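# Place a blue sponge flat on the shelf's top tier

## Task

Set one blue sponge down so it lies flat on the shelf's higher level, without shifting the shelf and while keeping every other sponge there flat and separate from the rest; at the end, neither gripper may be in contact with any sponge.

## Robot and tools

Robot and scene. Two six-joint arms, left_arm and right_arm, each end in a two-finger parallel gripper that carries a wrist camera. The scene frame has its origin at table-top height, halfway between the arms' nominal bases. +z points up, +x points out over the table, and left_arm sits on the +y side. Camera image sides do not match the arm names. The calibrated bases are left_arm at (+0.028, +0.365, +0.044) m and right_arm at (+0.028, -0.352, +0.027) m, both turned only slightly about z. A camera stand is fixed to the floor behind the arms. On a gripper, the fingers extend along its +z axis and close along its y axis. end_effector_position is the point between the pads, roughly 1 cm short of the fingertips.

Frames. Every hand pose, velocity, target and offset uses that arm's own base frame and axes. Rotations turn about the Hand target position. Table positions use the scene frame.

execute_actions(actions, cameras). actions is a list of actions. Each action is a list of up to 15 rows, and each row is one control step of 1/30 s. If a table is shorter than 15 rows, its final row repeats until step 15. A row always holds 14 numbers in [-1, 1]: dx, dy, dz, rx, ry, rz, opening for left_arm, then those seven again for right_arm. The six pose numbers are offsets from the arm's Hand target as it stood when the action began, not from the previous row. Scale: 1.0 equals 0.6 m or 180 degrees. rx, ry, rz form a single rotation vector. Sending the same offset again moves the arm a further step. Opening is absolute: +1 is fully open (0.094 m) and -1 is shut. To keep an arm still, give zeros for its six pose numbers and repeat its current opening, because 0 is itself an opening command. You only get images if actions is empty or cameras names them. A camera name that does not exist invalidates the call.

move(target, speed, blend, opening_speed, grip_force, blocking, cameras). target is either one 14-number row laid out as above or a list of up to 15 such rows. Every row is an offset from the Hand targets at the start of the move, not from the row before it. The path is a straight line and does not steer around obstacles or the other arm. The whole move is capped at 10 s. speed is in m/s, from 0.002 to 2.9, default 0.25, and turn rate is capped at twice that value in rad/s. blend is in metres and rounds off corners in a list; 0 means stop at each row. opening_speed is given per second on the -1..1 scale and must be at least 0.2. grip_force is newtons per pad, 10 to 50. It persists until you change it, and lower values close more slowly. blocking=false returns after about 0.5 s while the move keeps running. The result includes a move: line whose ending is done, off_target, moving, held or fault. limits=paced means the commanded pose was clipped; limits=held means a check held steps back. Keep paths away from an arm's own base, since passing close can whip the elbow around.

wait(seconds) lets the scene run for 0 to 3600 s. stop() brakes a running move. zoom_image(camera, region) enlarges [x0, y0, x1, y1] pixels, at most 504 on each side, from the newest image of cam_head_left, cam_head_right, cam_left_wrist or cam_right_wrist. read_manual(section) returns the licence text. finished_scene(scene) takes the current scene number and ends that scene for good. After ending the first scene, make no further call in the same reply.

Cameras. cam_head_left and cam_head_right are 896x504 pinhole cameras. cam_left_wrist and cam_right_wrist are 672x504 fisheye cameras.

Results. end_effector_position (m) and end_effector_quat_wxyz are reported in the arm's base frame and can be off by a few cm. Hand target is the last commanded pose after clipping, and the next offsets start from it. Each step, orientation is clipped to within 40 degrees of the measured orientation. Friction and weight can leave the gripper several cm short of its target. Waiting does not fix this; send the remaining distance as a new offset. Tool commands lists the current gripper commands. grip_measured uses the opening scale: it reads up to about 2.5 mm wide when empty and narrower than the object under a squeeze. Joint velocities may be printed as within noise. Joint torques come in joint order, and joints 1-3 wrap at ±28 N m. Calls that run actions also print some per-step positions. A MOTOR HOT line appears at 75 °C. At 90 °C a fault folds that arm and leaves it idle, and at 100 °C the arm goes limp. Holding loads, stretching out or pushing against something heats the motors.

Cautions. Anything that ends up off the table fails the task. Striking fixed or heavy objects hard fails the scene. Do not let the arms or grippers press against each other, and never close one gripper on the other's fingers. Faster contact hits harder, and aiming further past the contact point pushes harder. A blocked arm keeps pressing until you command it back past where the gripper is. Sponges are soft: grip them with a low grip_force and a slow opening_speed. Pad force climbs about 1 N per 0.001 below the reading at contact, then jumps to the force limit at around 20 N. To release, command an opening well above grip_measured. Set the sponge down gently, do not bump the shelf or the other sponges, and finish with the fingers opened and pulled clear.

Each tool is called after "Emit:" by a JSON object that holds its "op" and its "data".

## Session

Emit:
{"op": "execute_actions", "data": {"actions": []}}

Scene clock: 0.00 s.
left_arm: end_effector_position=(+0.3096, -0.1456, +0.3748) grip_measured=+1.000 end_effector_quat_wxyz=(+0.489, +0.133, +0.767, -0.393) | right_arm: end_effector_position=(+0.3785, +0.1167, +0.4237) grip_measured=+1.000 end_effector_quat_wxyz=(+0.659, -0.136, +0.737, -0.065)
Joint positions: left_arm=[-0.074 1.052 1.159 -0.403 0.752 -0.301 0.094] | right_arm=[0.465 1.182 1.317 -0.267 0.377 -0.232 0.094]
Joint velocities: within noise
Joint torques (N m): no reading
Motor temperatures (°C): left_arm=[26 27 33 25 24 27 28] | right_arm=[29 30 28 27 27 28 28]
Heat: left arm: 33 °C; right arm: 30 °C.
Hand target: left_arm +0.3043, -0.1463, +0.3928; +0.510, +0.148, +0.751, -0.392 | right_arm +0.3730, +0.1131, +0.4410; +0.676, -0.124, +0.724, -0.060
Tool commands: left_gripper/opening=+1.0 right_gripper/opening=+1.0

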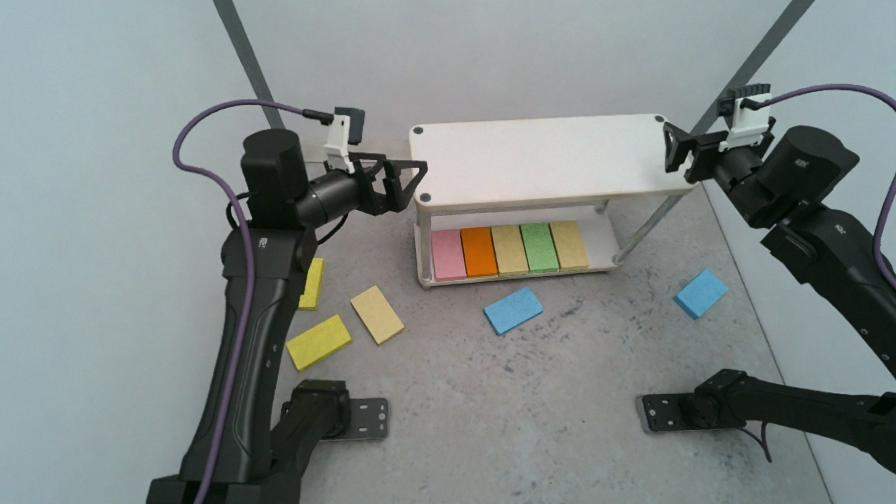

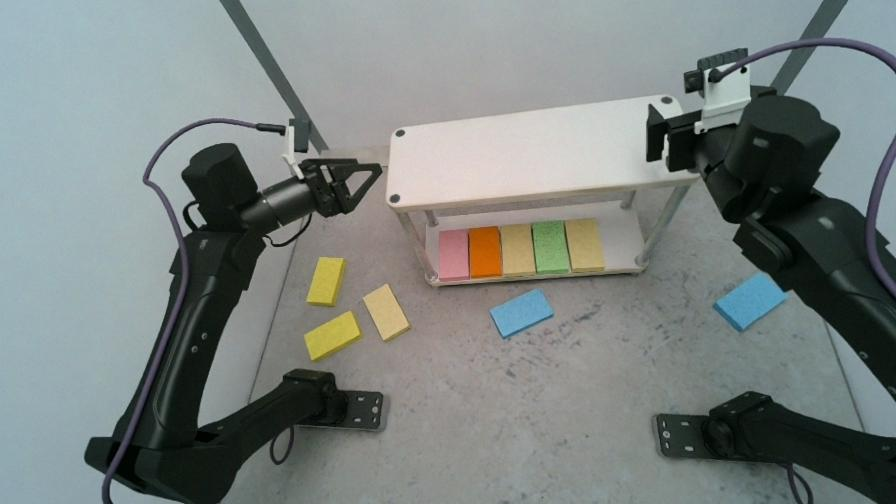

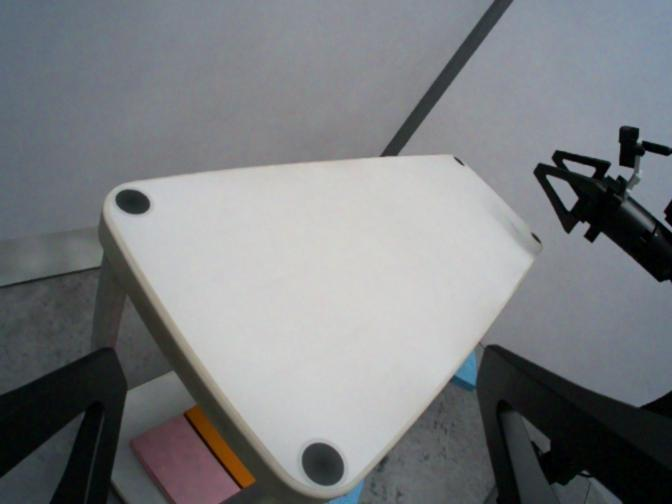

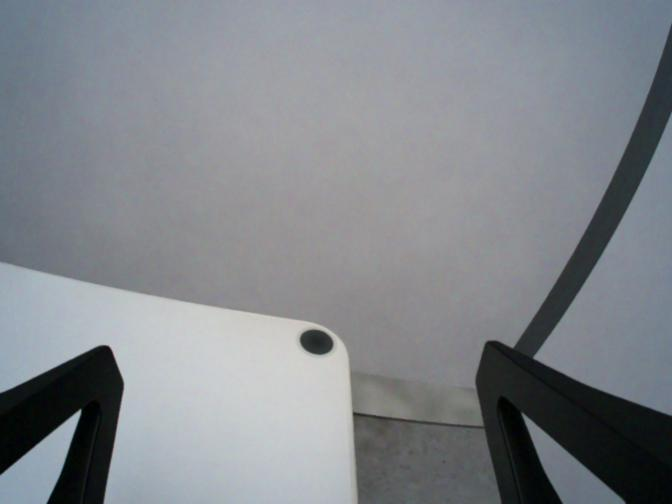

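Emit:
{"op": "move", "data": {"target": [[-0.09,0.16,0,0.137,0.178,0.051,1,-0.205,-0.1,0,0.021,0.238,-0.044,1],[-0.09,0.16,-0.238,0.273,0.355,0.103,1,-0.205,-0.1,-0.318,0.042,0.475,-0.087,1]], "blend": [0.04,0], "cameras": ["all"]}}

Scene clock: 6.93 s.
left_arm: end_effector_position=(+0.2567, -0.0510, +0.2531) grip_measured=+1.000 end_effector_quat_wxyz=(+0.127, -0.005, +0.991, -0.033) | right_arm: end_effector_position=(+0.2575, +0.0578, +0.2538) grip_measured=+1.000 end_effector_quat_wxyz=(+0.137, -0.008, +0.990, +0.028)
Joint positions: left_arm=[-0.189 1.392 1.633 -1.549 0.016 -0.201 0.094] | right_arm=[0.218 1.385 1.625 -1.531 0.001 0.203 0.094]
Joint torques (N m): left_arm=[-0.47 -2.81 3.71 0.51 -0.11 -0.06] | right_arm=[-0.59 -4.07 3.62 0.56 -0.1 0.06]
Heat: left arm: 34 °C; right arm: 30 °C.
Hand target: left_arm +0.2503, -0.0503, +0.2500; -0.001, +0.000, +1.000, +0.001 | right_arm +0.2500, +0.0531, +0.2502; -0.001, +0.000, +1.000, +0.000
Off the commanded pose: left_arm 0.007 m, 15 deg | right_arm 0.010 m, 16 deg.
joint sent to its limit (left arm) — joint 4 (wrist pitch), lower limit. The joint targets are off in position and orientation.
joint sent to its limit (right arm) — joint 4 (wrist pitch), lower limit. The joint targets are off in position and orientation.
move: off_target (left_arm, right_arm)

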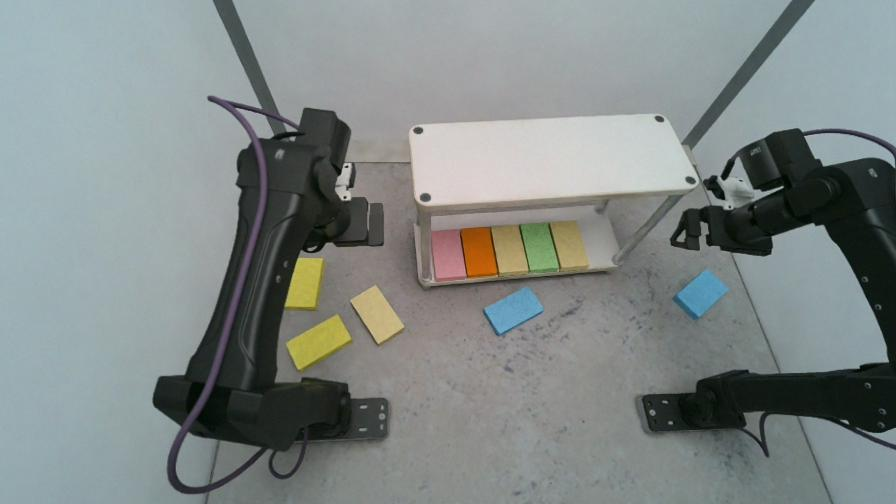

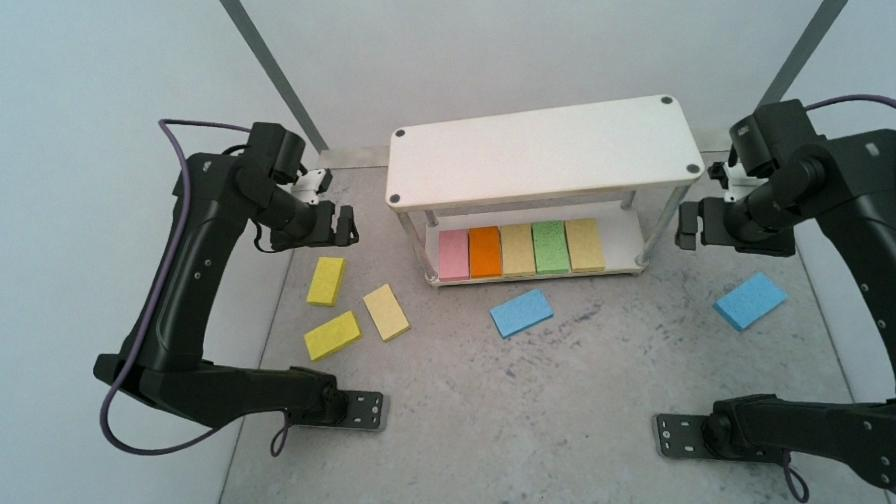

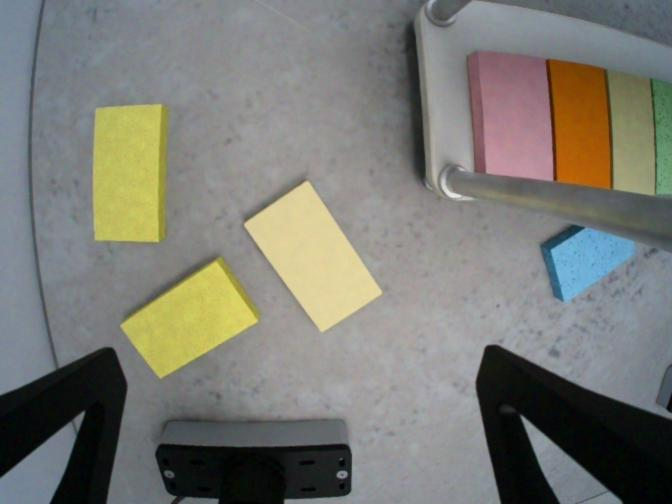

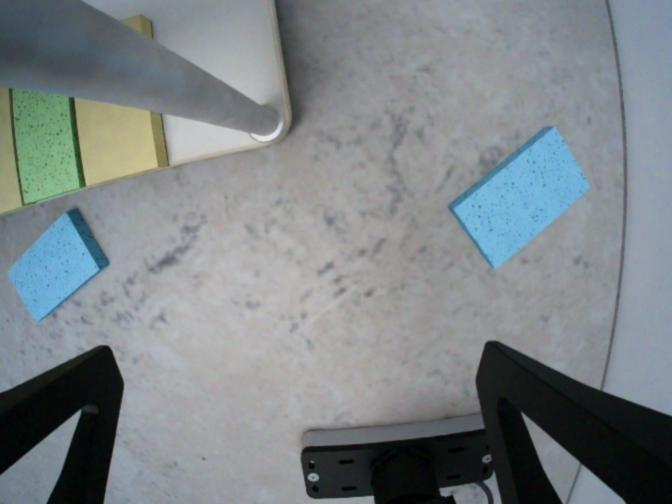

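Emit:
{"op": "zoom_image", "data": {"camera": "cam_right_wrist", "region": [0, 190, 160, 330]}}

Emit:
{"op": "zoom_image", "data": {"camera": "cam_head_left", "region": [400, 200, 640, 350]}}

Scaled by 3.150 from the camera's image (finer frame: 960x720).

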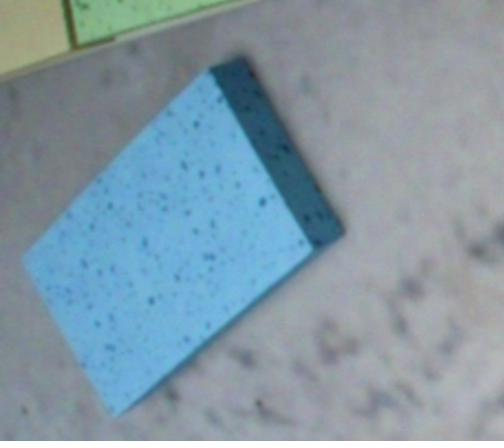

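Scaled by 2.100 from the camera's image (finer frame: 1280x720).

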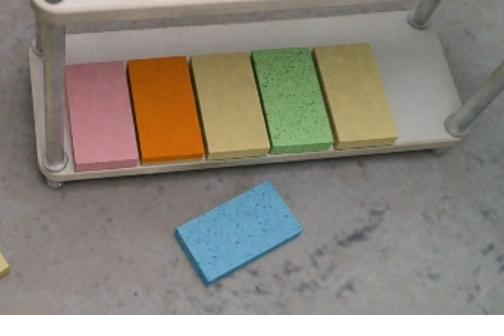

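Emit:
{"op": "move", "data": {"target": [[-0.117,-0.116,0,-0.1139,-0.214,-0.2968,1,0,0,0,0,0,0,1],[-0.079,-0.53,-0.283,-0.1139,-0.214,-0.2968,1,0,0,0,0,0,0,1]], "blend": [0.05,0], "speed": 0.4, "cameras": ["all"]}}

Scene clock: 18.83 s.
left_arm: end_effector_position=(+0.1878, -0.3400, +0.0515) grip_measured=+1.000 end_effector_quat_wxyz=(+0.269, +0.453, +0.838, -0.142) | right_arm: end_effector_position=(+0.2575, +0.0578, +0.2538) grip_measured=+1.000 end_effector_quat_wxyz=(+0.137, -0.008, +0.990, +0.028)
Joint positions: left_arm=[-1.101 1.593 0.828 -0.191 -0.069 -0.088 0.094] | right_arm=[0.218 1.385 1.625 -1.531 0.001 0.203 0.094]
Joint torques (N m): left_arm=[-0.36 -4.59 9.5 1.68 -0.16 -0.07] | right_arm=[-0.62 -4.05 3.62 0.57 -0.11 0.06]
Heat: left arm: 34 °C; right arm: 30 °C.
Hand target: left_arm +0.2029, -0.3683, +0.0802; +0.316, +0.439, +0.825, -0.167 | right_arm +0.2500, +0.0531, +0.2502; -0.001, +0.000, +1.000, +0.000
Off the commanded pose: left_arm 0.043 m, 7 deg | right_arm 0.010 m, 16 deg.
joint sent to its limit (right arm) — joint 4 (wrist pitch), lower limit. The joint targets are off in position and orientation.
move: off_target (left_arm)

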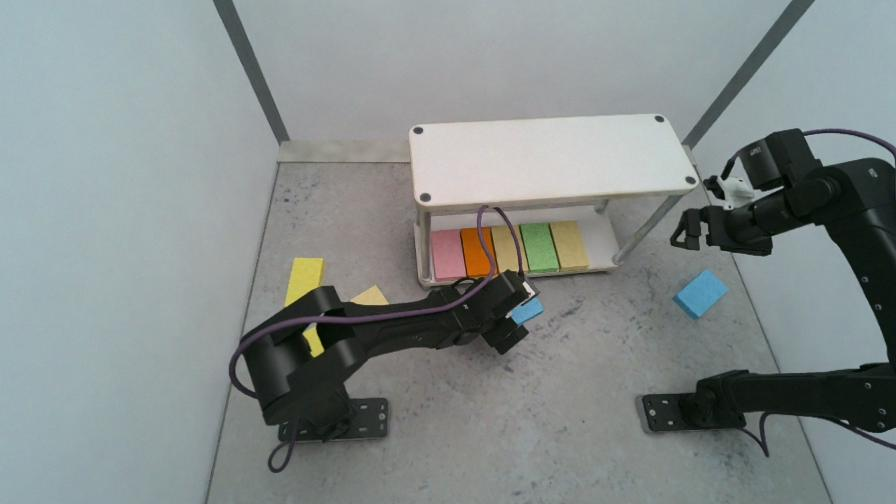

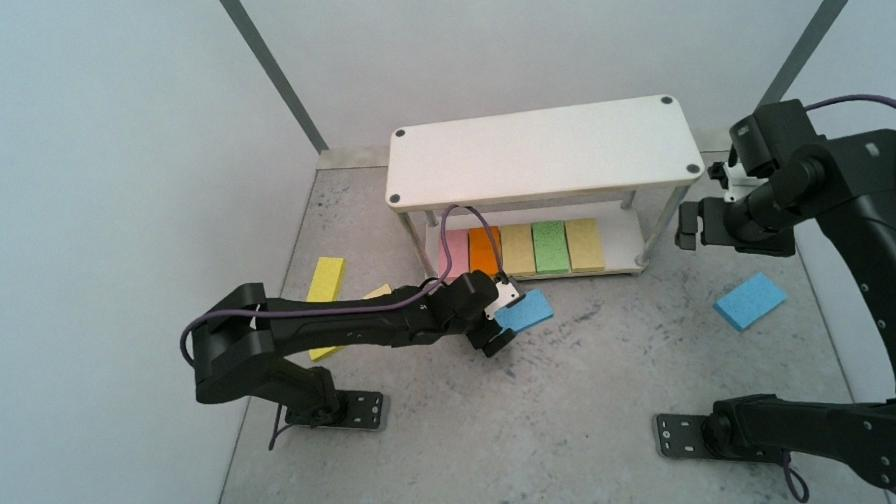

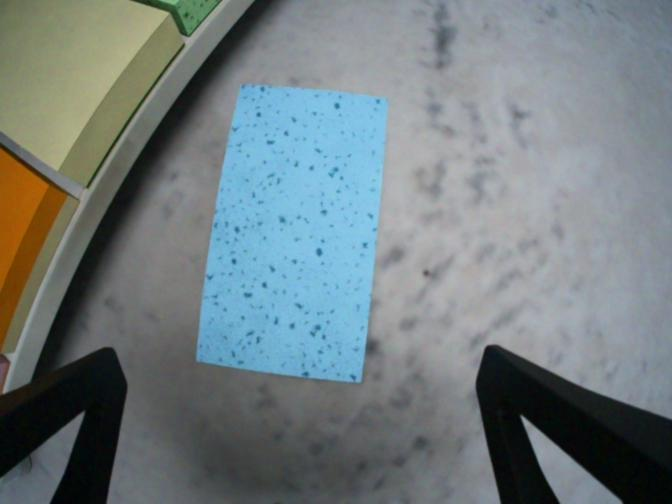

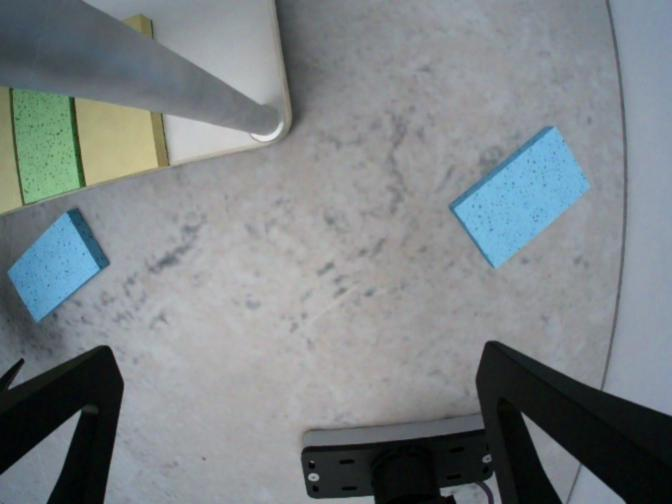

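Emit:
{"op": "move", "data": {"target": [0.055,-0.058,-0.082,0,0,-0.037,1,0,0,0,0,0,0,1], "cameras": ["cam_left_wrist"]}}

Scene clock: 21.37 s.
left_arm: end_effector_position=(+0.2228, -0.3750, +0.0064) grip_measured=+1.000 end_effector_quat_wxyz=(+0.265, +0.490, +0.816, -0.156) | right_arm: end_effector_position=(+0.2575, +0.0578, +0.2538) grip_measured=+1.000 end_effector_quat_wxyz=(+0.137, -0.008, +0.990, +0.028)
Joint positions: left_arm=[-1.025 1.863 0.927 -0.01 0.028 0.047 0.094] | right_arm=[0.218 1.385 1.625 -1.531 0.001 0.203 0.094]
Joint torques (N m): left_arm=[0.42 -6.16 8.49 1.71 0.11 0.05] | right_arm=[-0.62 -4.05 3.63 0.57 -0.11 0.07]
Heat: left arm: 35 °C; right arm: 30 °C.
Hand target: left_arm +0.2359, -0.4031, +0.0310; +0.306, +0.486, +0.798, -0.186 | right_arm +0.2500, +0.0531, +0.2502; -0.001, +0.000, +1.000, +0.000
Off the commanded pose: left_arm 0.039 m, 6 deg | right_arm 0.010 m, 16 deg.
joint sent to its limit (right arm) — joint 4 (wrist pitch), lower limit. The joint targets are off in position and orientation.
move: off_target (left_arm)

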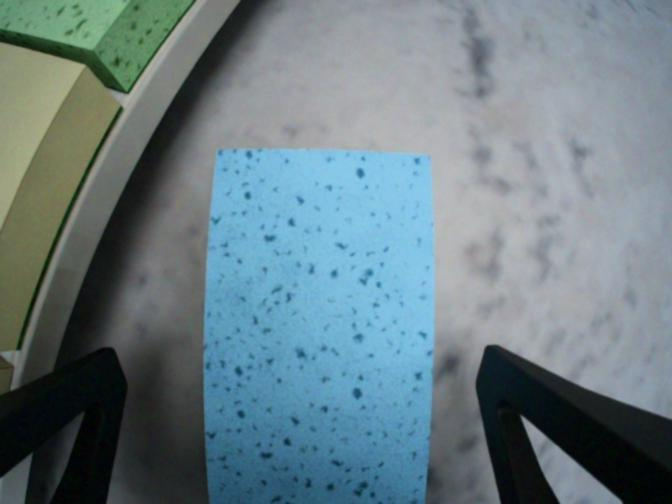

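Emit:
{"op": "move", "data": {"target": [-0.007,-0.004,-0.052,0,0,0,1,0,0,0,0,0,0,1], "speed": 0.1, "cameras": ["cam_left_wrist"]}}

Scene clock: 23.10 s.
left_arm: end_effector_position=(+0.2298, -0.3877, -0.0113) grip_measured=+1.000 end_effector_quat_wxyz=(+0.281, +0.489, +0.809, -0.164) | right_arm: end_effector_position=(+0.2575, +0.0578, +0.2538) grip_measured=+1.000 end_effector_quat_wxyz=(+0.137, -0.008, +0.990, +0.028)
Joint positions: left_arm=[-1.027 1.949 0.927 0.114 0.028 0.05 0.094] | right_arm=[0.218 1.385 1.625 -1.531 0.001 0.203 0.094]
Joint torques (N m): left_arm=[-0.44 -6.35 5.45 1.78 0.05 -0.08] | right_arm=[-0.62 -4.05 3.62 0.57 -0.11 0.06]
Heat: left arm: 35 °C; right arm: 30 °C.
Hand target: left_arm +0.2317, -0.4055, -0.0002; +0.306, +0.486, +0.798, -0.186 | right_arm +0.2500, +0.0531, +0.2502; -0.001, +0.000, +1.000, +0.000
Off the commanded pose: left_arm 0.021 m, 4 deg | right_arm 0.010 m, 16 deg.
joint sent to its limit (right arm) — joint 4 (wrist pitch), lower limit. The joint targets are off in position and orientation.
move: off_target (left_arm)

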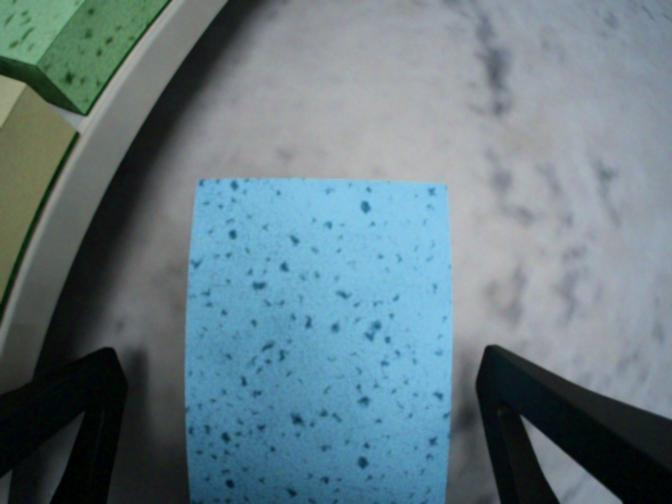

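Emit:
{"op": "move", "data": {"target": [-0.014,0.02,-0.035,0,0,0,1,0,0,0,0,0,0,1], "speed": 0.1, "cameras": ["cam_left_wrist"]}}

Scene clock: 25.17 s.
left_arm: end_effector_position=(+0.2262, -0.3844, -0.0252) grip_measured=+1.000 end_effector_quat_wxyz=(+0.290, +0.484, +0.808, -0.171) | right_arm: end_effector_position=(+0.2575, +0.0578, +0.2538) grip_measured=+1.000 end_effector_quat_wxyz=(+0.137, -0.008, +0.990, +0.028)
Joint positions: left_arm=[-1.03 1.977 0.869 0.223 0.028 0.04 0.094] | right_arm=[0.218 1.385 1.625 -1.531 0.001 0.203 0.094]
Joint torques (N m): left_arm=[-0.47 -6.45 3.19 1.79 0.01 -0.07] | right_arm=[-0.62 -4.05 3.62 0.57 -0.11 0.07]
Heat: left arm: 35 °C; right arm: 30 °C.
Hand target: left_arm +0.2233, -0.3935, -0.0212; +0.306, +0.486, +0.798, -0.186 | right_arm +0.2500, +0.0531, +0.2502; -0.001, +0.000, +1.000, +0.000
Off the commanded pose: left_arm 0.010 m, 3 deg | right_arm 0.010 m, 16 deg.
joint sent to its limit (right arm) — joint 4 (wrist pitch), lower limit. The joint targets are off in position and orientation.
move: off_target (left_arm)

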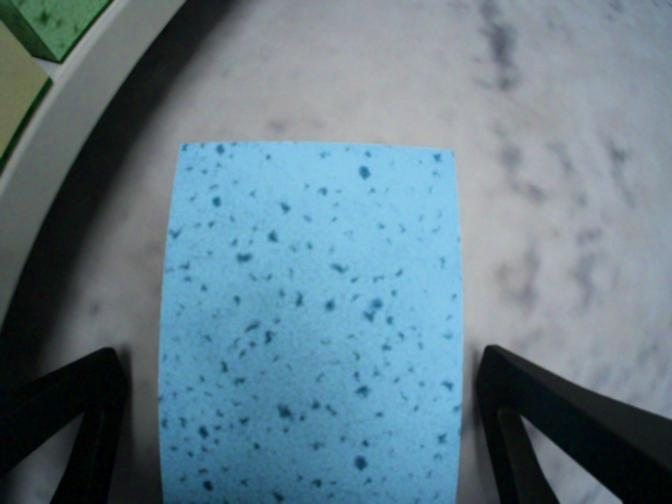

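Emit:
{"op": "move", "data": {"target": [0,0,0,0,0,0,0.22,0,0,0,0,0,0,1], "opening_speed": 0.8, "grip_force": [25, 50], "cameras": ["cam_left_wrist"]}}

Scene clock: 28.10 s.
left_arm: end_effector_position=(+0.2263, -0.3847, -0.0249) grip_measured=+0.401 end_effector_quat_wxyz=(+0.290, +0.484, +0.807, -0.171) | right_arm: end_effector_position=(+0.2575, +0.0578, +0.2538) grip_measured=+1.000 end_effector_quat_wxyz=(+0.137, -0.008, +0.990, +0.028)
Joint positions: left_arm=[-1.03 1.977 0.869 0.225 0.028 0.041 0.066] | right_arm=[0.218 1.385 1.625 -1.531 0.001 0.203 0.094]
Joint torques (N m): left_arm=[-0.44 -6.5 3.18 1.79 -0.01 -0.08] | right_arm=[-0.62 -4.07 3.63 0.57 -0.1 0.06]
Heat: left arm: 34 °C; right arm: 30 °C.
Hand target: left_arm +0.2233, -0.3935, -0.0212; +0.306, +0.486, +0.798, -0.186 | right_arm +0.2500, +0.0531, +0.2502; -0.001, +0.000, +1.000, +0.000
Off the commanded pose: left_arm 0.010 m, 3 deg | right_arm 0.010 m, 16 deg.
joint sent to its limit (right arm) — joint 4 (wrist pitch), lower limit. The joint targets are off in position and orientation.
grip_force (N): 25, 50
move: done

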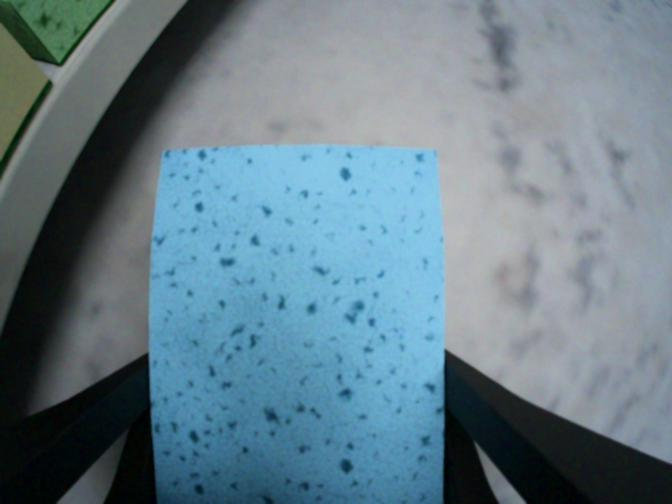

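Emit:
{"op": "move", "data": {"target": [[-0.047,0.047,0.677,0,0,0,0.22,0,0,0,0,0,0,1],[0.187,0.234,0.677,0,0,0.148,0.22,0,0,0,0,0,0,1]], "blend": [0.04,0], "speed": 0.3, "cameras": ["cam_head_left","cam_head_right","cam_left_wrist"]}}

Scene clock: 33.90 s.
left_arm: end_effector_position=(+0.3395, -0.2568, +0.3746) grip_measured=+0.400 end_effector_quat_wxyz=(+0.333, +0.290, +0.891, -0.111) | right_arm: end_effector_position=(+0.2575, +0.0578, +0.2538) grip_measured=+1.000 end_effector_quat_wxyz=(+0.137, -0.008, +0.990, +0.028)
Joint positions: left_arm=[-0.656 1.873 2.503 -1.484 -0.014 -0.022 0.066] | right_arm=[0.218 1.385 1.625 -1.531 0.001 0.203 0.094]
Joint torques (N m): left_arm=[0.43 -5.64 7.42 1.06 -0.07 -0.07] | right_arm=[-0.62 -4.05 3.62 0.57 -0.1 0.06]
Heat: left arm: 35 °C; right arm: 30 °C.
Hand target: left_arm +0.3355, -0.2531, +0.3850; +0.340, +0.289, +0.888, -0.110 | right_arm +0.2500, +0.0531, +0.2502; -0.001, +0.000, +1.000, +0.000
Off the commanded pose: left_arm 0.012 m, 1 deg | right_arm 0.010 m, 16 deg.
joint sent to its limit (right arm) — joint 4 (wrist pitch), lower limit. The joint targets are off in position and orientation.
grip_force (N): 25, 50
move: off_target (left_arm)

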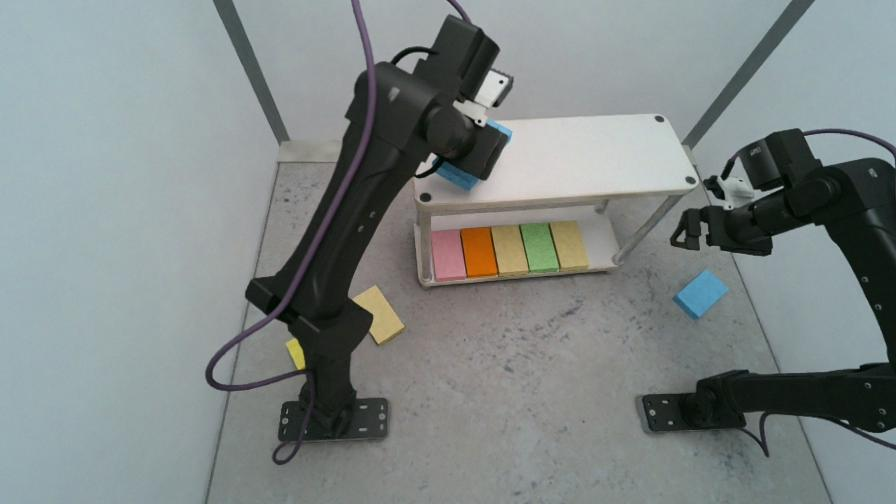

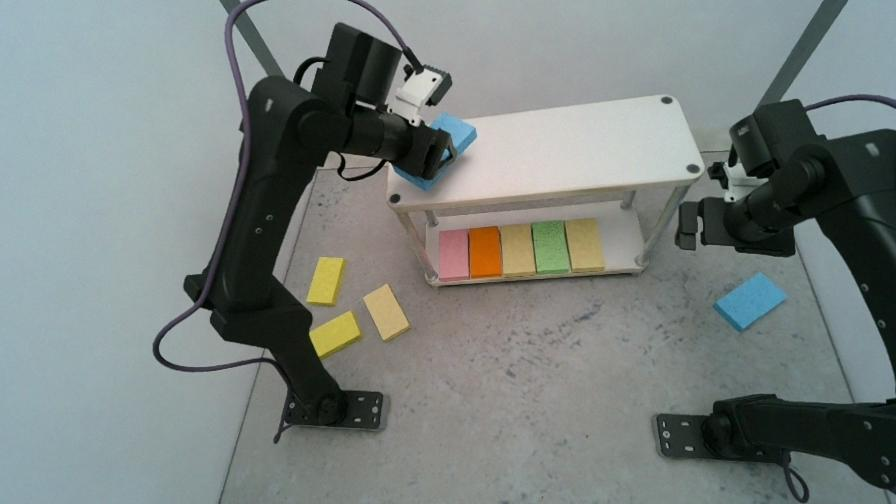

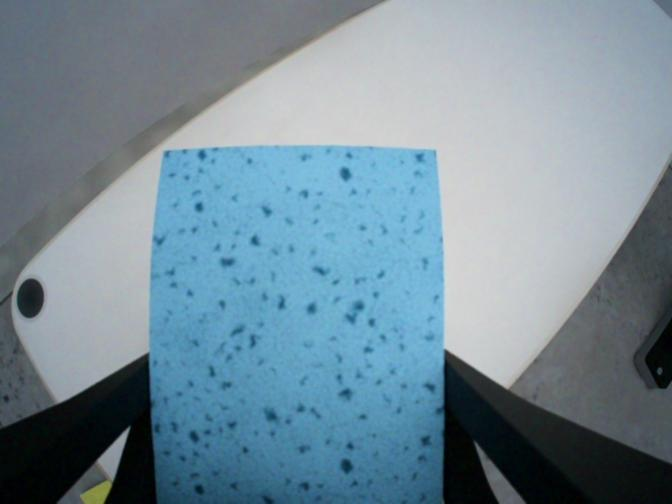

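Emit:
{"op": "move", "data": {"target": [[0.033,-0.038,0,0,0,0,0.22,0,0,0,0,0,0,1],[0.033,-0.038,-0.08,0,0,0,0.22,0,0,0,0,0,0,1]], "speed": [0.2,0.12], "blend": [0.01,0], "cameras": ["cam_head_left","cam_head_right","cam_left_wrist"]}}

Scene clock: 36.00 s.
left_arm: end_effector_position=(+0.3564, -0.2731, +0.3289) grip_measured=+0.400 end_effector_quat_wxyz=(+0.323, +0.293, +0.894, -0.103) | right_arm: end_effector_position=(+0.2575, +0.0578, +0.2538) grip_measured=+1.000 end_effector_quat_wxyz=(+0.137, -0.008, +0.990, +0.028)
Joint positions: left_arm=[-0.666 1.819 2.204 -1.265 -0.026 -0.025 0.066] | right_arm=[0.218 1.385 1.625 -1.531 0.001 0.203 0.094]
Joint torques (N m): left_arm=[-0.43 -7.8 3.08 1.6 -0.08 -0.08] | right_arm=[-0.61 -4.05 3.62 0.57 -0.11 0.06]
Heat: left arm: 35 °C; right arm: 31 °C.
Hand target: left_arm +0.3553, -0.2759, +0.3370; +0.340, +0.289, +0.888, -0.110 | right_arm +0.2500, +0.0531, +0.2502; -0.001, +0.000, +1.000, +0.000
Off the commanded pose: left_arm 0.009 m, 2 deg | right_arm 0.010 m, 16 deg.
joint sent to its limit (right arm) — joint 4 (wrist pitch), lower limit. The joint targets are off in position and orientation.
grip_force (N): 25, 50
move: done

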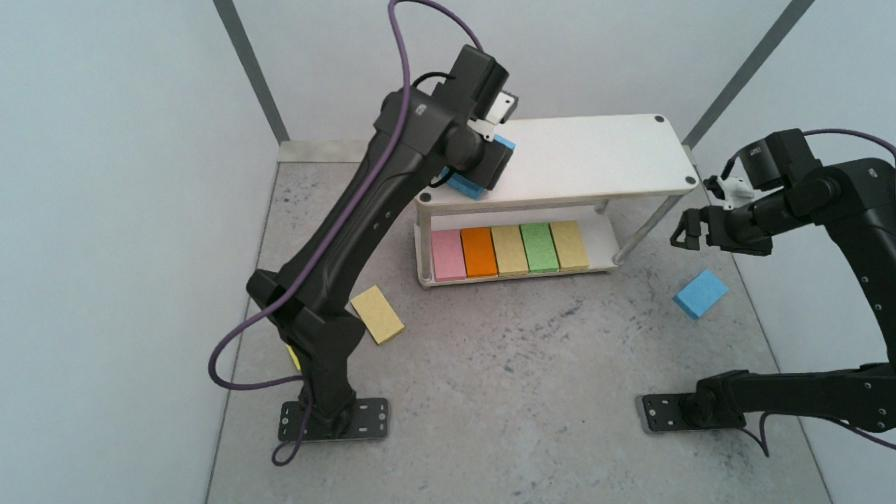

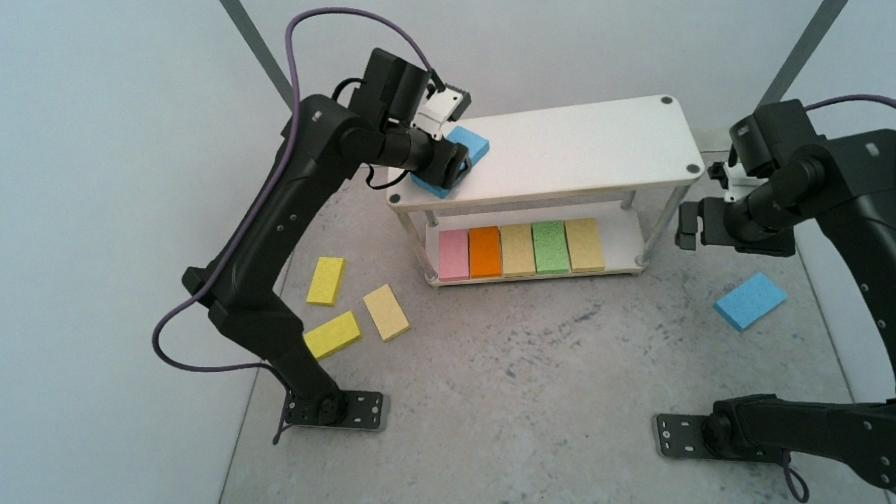

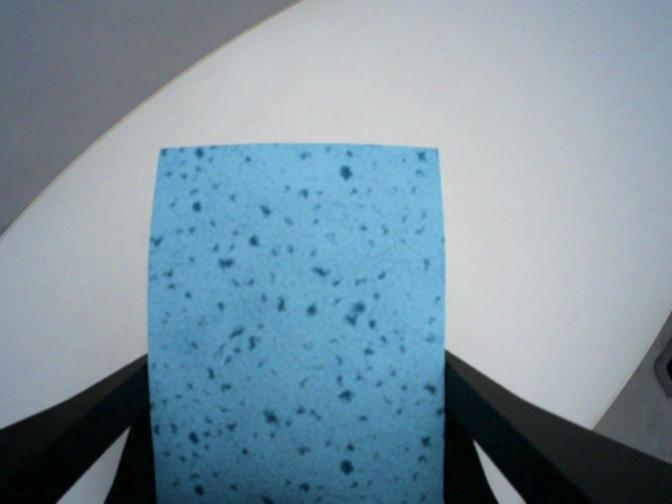

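Emit:
{"op": "move", "data": {"target": [0.02,-0.007,-0.033,0,0,0,0.22,0,0,0,0,0,0,1], "speed": 0.1, "cameras": ["cam_left_wrist","cam_head_right"]}}

Scene clock: 37.57 s.
left_arm: end_effector_position=(+0.3630, -0.2779, +0.3301) grip_measured=+0.400 end_effector_quat_wxyz=(+0.349, +0.289, +0.884, -0.112) | right_arm: end_effector_position=(+0.2575, +0.0578, +0.2538) grip_measured=+1.000 end_effector_quat_wxyz=(+0.137, -0.008, +0.990, +0.028)
Joint positions: left_arm=[-0.666 1.779 2.112 -1.154 -0.027 -0.023 0.066] | right_arm=[0.218 1.385 1.625 -1.531 0.001 0.203 0.094]
Joint torques (N m): left_arm=[0.49 -5.5 2.47 1.55 -0.01 0.03] | right_arm=[-0.62 -4.05 3.62 0.57 -0.11 0.06]
Heat: left arm: 35 °C; right arm: 31 °C.
Hand target: left_arm +0.3673, -0.2801, +0.3172; +0.340, +0.289, +0.888, -0.110 | right_arm +0.2500, +0.0531, +0.2502; -0.001, +0.000, +1.000, +0.000
Off the commanded pose: left_arm 0.014 m, 1 deg | right_arm 0.010 m, 16 deg.
joint sent to its limit (right arm) — joint 4 (wrist pitch), lower limit. The joint targets are off in position and orientation.
grip_force (N): 25, 50
move: off_target (left_arm)
Images, in order (width x height): cam_head_right 896x504, cam_left_wrist 672x504.

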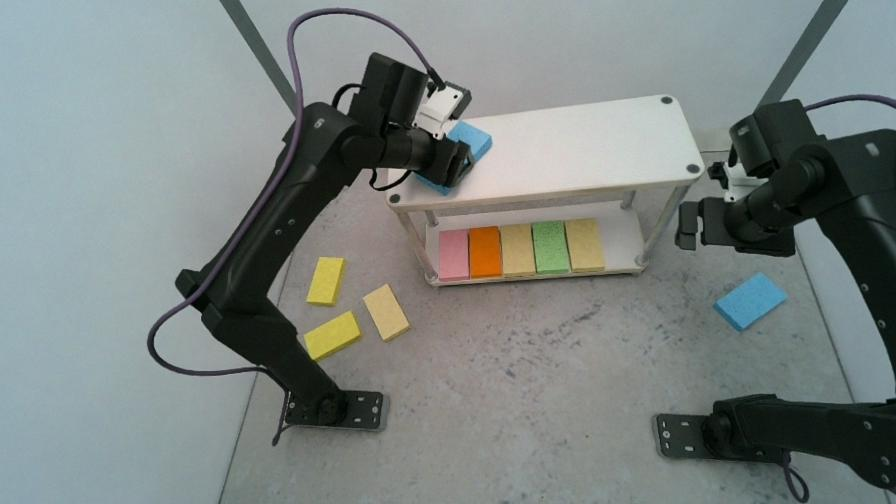

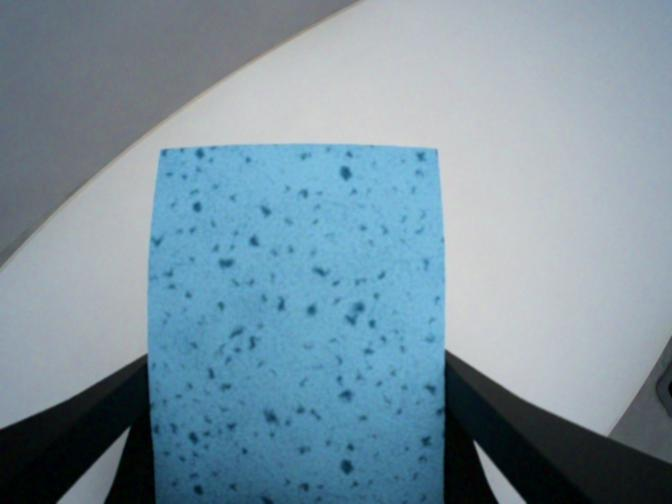

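Emit:
{"op": "move", "data": {"target": [0,0,-0.025,0,0,0,0.22,0,0,0,0,0,0,1], "speed": 0.1, "cameras": ["cam_left_wrist","cam_head_right"]}}

Scene clock: 38.90 s.
left_arm: end_effector_position=(+0.3631, -0.2780, +0.3305) grip_measured=+0.400 end_effector_quat_wxyz=(+0.369, +0.286, +0.876, -0.119) | right_arm: end_effector_position=(+0.2575, +0.0578, +0.2538) grip_measured=+1.000 end_effector_quat_wxyz=(+0.137, -0.008, +0.990, +0.028)
Joint positions: left_arm=[-0.666 1.724 2.009 -1.061 -0.027 -0.023 0.066] | right_arm=[0.218 1.385 1.625 -1.531 0.001 0.203 0.094]
Joint torques (N m): left_arm=[0.49 -4.01 1.95 1.42 0 0.02] | right_arm=[-0.62 -4.07 3.62 0.57 -0.11 0.06]
Heat: left arm: 34 °C; right arm: 31 °C.
Hand target: left_arm +0.3673, -0.2801, +0.3022; +0.340, +0.289, +0.888, -0.110 | right_arm +0.2500, +0.0531, +0.2502; -0.001, +0.000, +1.000, +0.000
Off the commanded pose: left_arm 0.029 m, 4 deg | right_arm 0.010 m, 16 deg.
joint sent to its limit (right arm) — joint 4 (wrist pitch), lower limit. The joint targets are off in position and orientation.
grip_force (N): 25, 50
move: off_target (left_arm)
Images, in order (width x height): cam_head_right 896x504, cam_left_wrist 672x504.

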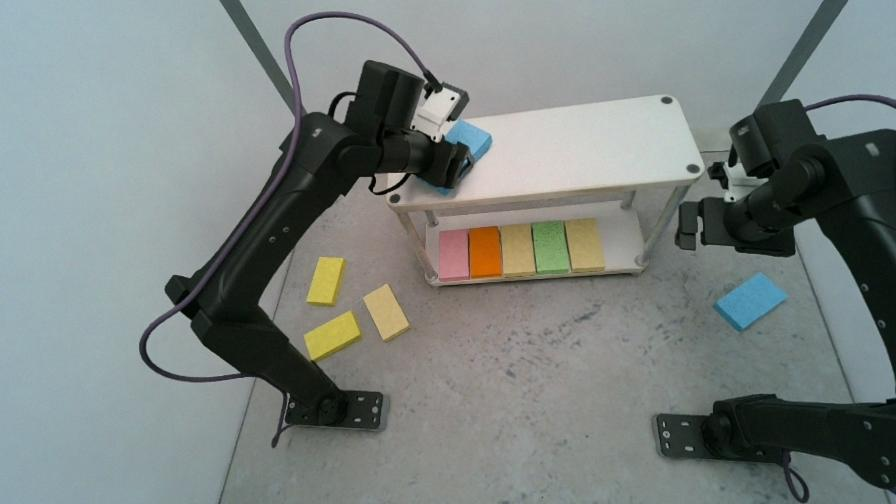

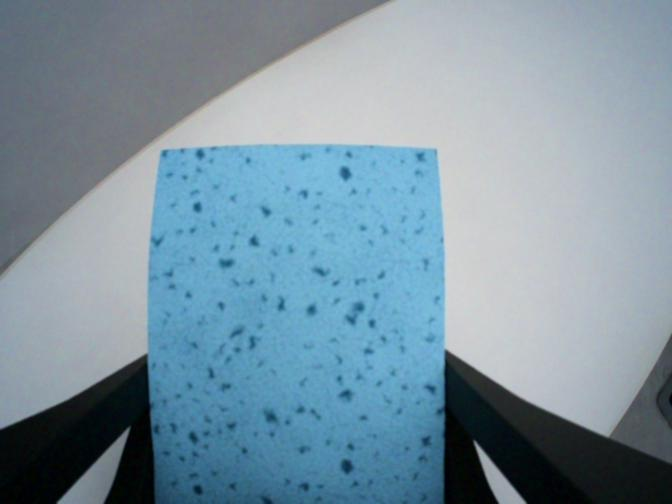

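Emit:
{"op": "move", "data": {"target": [0,0,0.03,0.016,0.022,0,0.22,0,0,0,0,0,0,1], "speed": 0.1, "cameras": ["cam_left_wrist","cam_head_right"]}}

Scene clock: 40.87 s.
left_arm: end_effector_position=(+0.3723, -0.2853, +0.3289) grip_measured=+0.400 end_effector_quat_wxyz=(+0.329, +0.291, +0.892, -0.105) | right_arm: end_effector_position=(+0.2575, +0.0578, +0.2538) grip_measured=+1.000 end_effector_quat_wxyz=(+0.137, -0.008, +0.990, +0.028)
Joint positions: left_arm=[-0.666 1.899 2.302 -1.269 -0.027 -0.025 0.066] | right_arm=[0.218 1.385 1.625 -1.531 0.001 0.203 0.094]
Joint torques (N m): left_arm=[0.58 -5.38 6.97 0.69 0.02 0.01] | right_arm=[-0.62 -4.05 3.63 0.57 -0.11 0.06]
Heat: left arm: 35 °C; right arm: 31 °C.
Hand target: left_arm +0.3673, -0.2801, +0.3202; +0.302, +0.293, +0.902, -0.098 | right_arm +0.2500, +0.0531, +0.2502; -0.001, +0.000, +1.000, +0.000
Off the commanded pose: left_arm 0.011 m, 3 deg | right_arm 0.010 m, 16 deg.
joint sent to its limit (right arm) — joint 4 (wrist pitch), lower limit. The joint targets are off in position and orientation.
grip_force (N): 25, 50
move: off_target (left_arm)
Images, in order (width x height): cam_head_right 896x504, cam_left_wrist 672x504.

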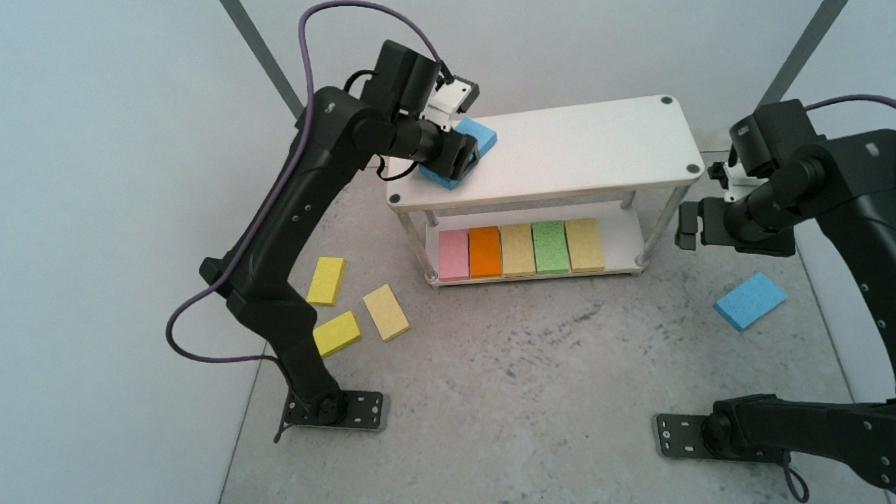

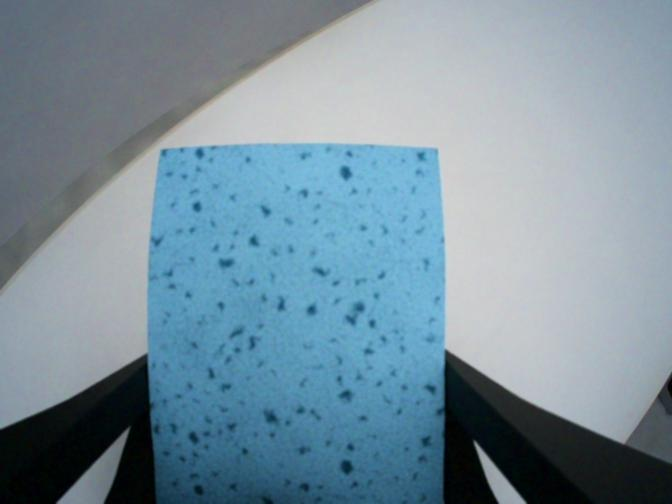

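Emit:
{"op": "move", "data": {"target": [0,0,0,0,0,0,0.75,0,0,0,0,0,0,1], "opening_speed": 0.8, "cameras": ["cam_left_wrist"]}}

Scene clock: 42.30 s.
left_arm: end_effector_position=(+0.3745, -0.2799, +0.3254) grip_measured=+0.747 end_effector_quat_wxyz=(+0.322, +0.282, +0.898, -0.101) | right_arm: end_effector_position=(+0.2575, +0.0578, +0.2538) grip_measured=+1.000 end_effector_quat_wxyz=(+0.137, -0.008, +0.990, +0.028)
Joint positions: left_arm=[-0.656 1.905 2.306 -1.285 -0.03 -0.036 0.082] | right_arm=[0.218 1.385 1.625 -1.531 0.001 0.203 0.094]
Joint torques (N m): left_arm=[0.05 -5.65 6.91 0.78 0.03 0.02] | right_arm=[-0.62 -4.07 3.62 0.57 -0.1 0.07]
Heat: left arm: 35 °C; right arm: 31 °C.
Hand target: left_arm +0.3673, -0.2801, +0.3202; +0.302, +0.293, +0.902, -0.098 | right_arm +0.2500, +0.0531, +0.2502; -0.001, +0.000, +1.000, +0.000
Off the commanded pose: left_arm 0.009 m, 3 deg | right_arm 0.010 m, 16 deg.
joint sent to its limit (right arm) — joint 4 (wrist pitch), lower limit. The joint targets are off in position and orientation.
grip_force (N): 25, 50
move: done

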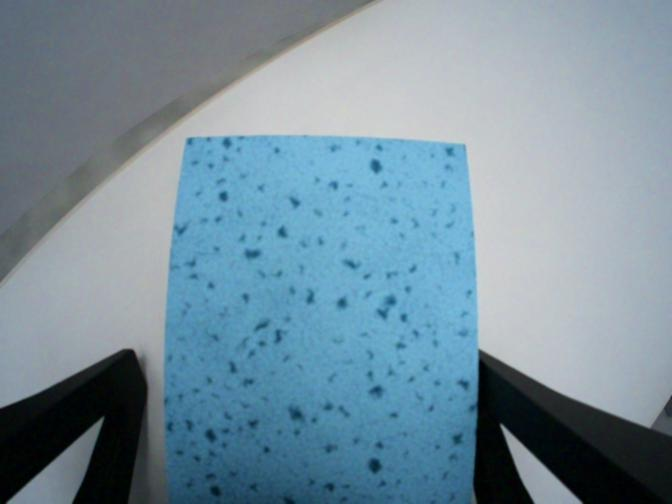

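Emit:
{"op": "move", "data": {"target": [[-0.006,-0.008,0.012,0,0,0,1,0,0,0,0,0,0,1],[-0.1,0.055,0.15,0,0,0,1,0,0,0,0,0,0,1]], "speed": [0.1,0.2], "cameras": ["cam_left_wrist","cam_head_left","cam_head_right"]}}

Scene clock: 45.13 s.
left_arm: end_effector_position=(+0.3206, -0.2550, +0.3898) grip_measured=+0.998 end_effector_quat_wxyz=(+0.340, +0.292, +0.887, -0.115) | right_arm: end_effector_position=(+0.2575, +0.0578, +0.2538) grip_measured=+1.000 end_effector_quat_wxyz=(+0.137, -0.008, +0.990, +0.028)
Joint positions: left_arm=[-0.686 1.851 2.55 -1.536 -0.027 -0.04 0.094] | right_arm=[0.218 1.385 1.625 -1.531 0.001 0.203 0.094]
Joint torques (N m): left_arm=[-0.46 -7.56 6.49 1.06 -0.13 -0.09] | right_arm=[-0.61 -4.05 3.62 0.57 -0.11 0.06]
Heat: left arm: 35 °C; right arm: 31 °C.
Hand target: left_arm +0.3073, -0.2471, +0.4102; +0.302, +0.293, +0.902, -0.098 | right_arm +0.2500, +0.0531, +0.2502; -0.001, +0.000, +1.000, +0.000
Off the commanded pose: left_arm 0.026 m, 5 deg | right_arm 0.010 m, 16 deg.
joint sent to its limit (left arm) — joint 4 (wrist pitch), lower limit. The joint targets are off in position and orientation.
joint sent to its limit (right arm) — joint 4 (wrist pitch), lower limit. The joint targets are off in position and orientation.
grip_force (N): 25, 50
move: off_target (left_arm)
Images, in order (width x height): cam_head_left 896x504, cam_head_right 896x504, cam_left_wrist 672x504.

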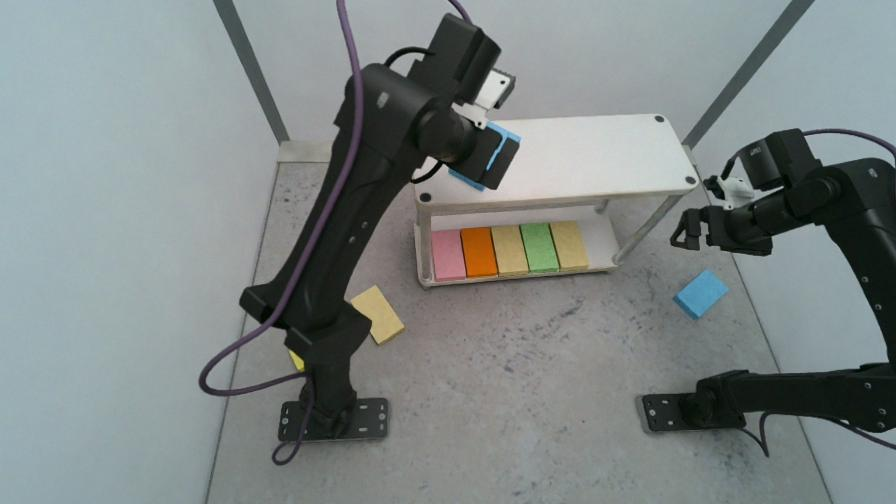

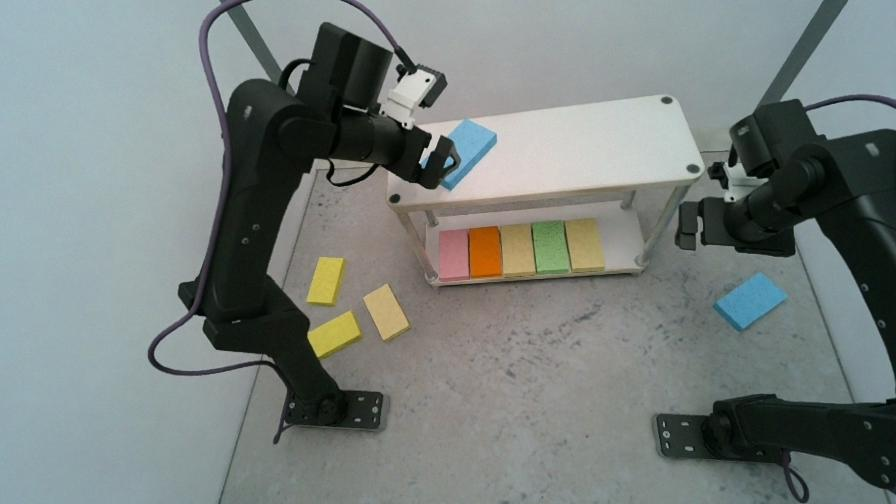

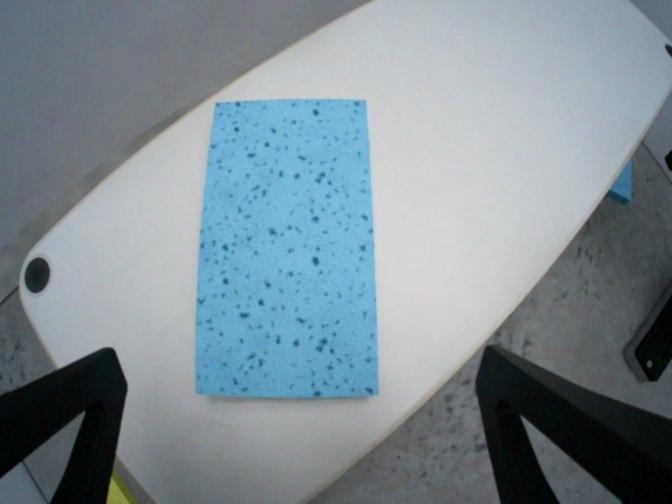

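Emit:
{"op": "finished_scene", "data": {"scene": 1}}

The scene is finished: the task was done.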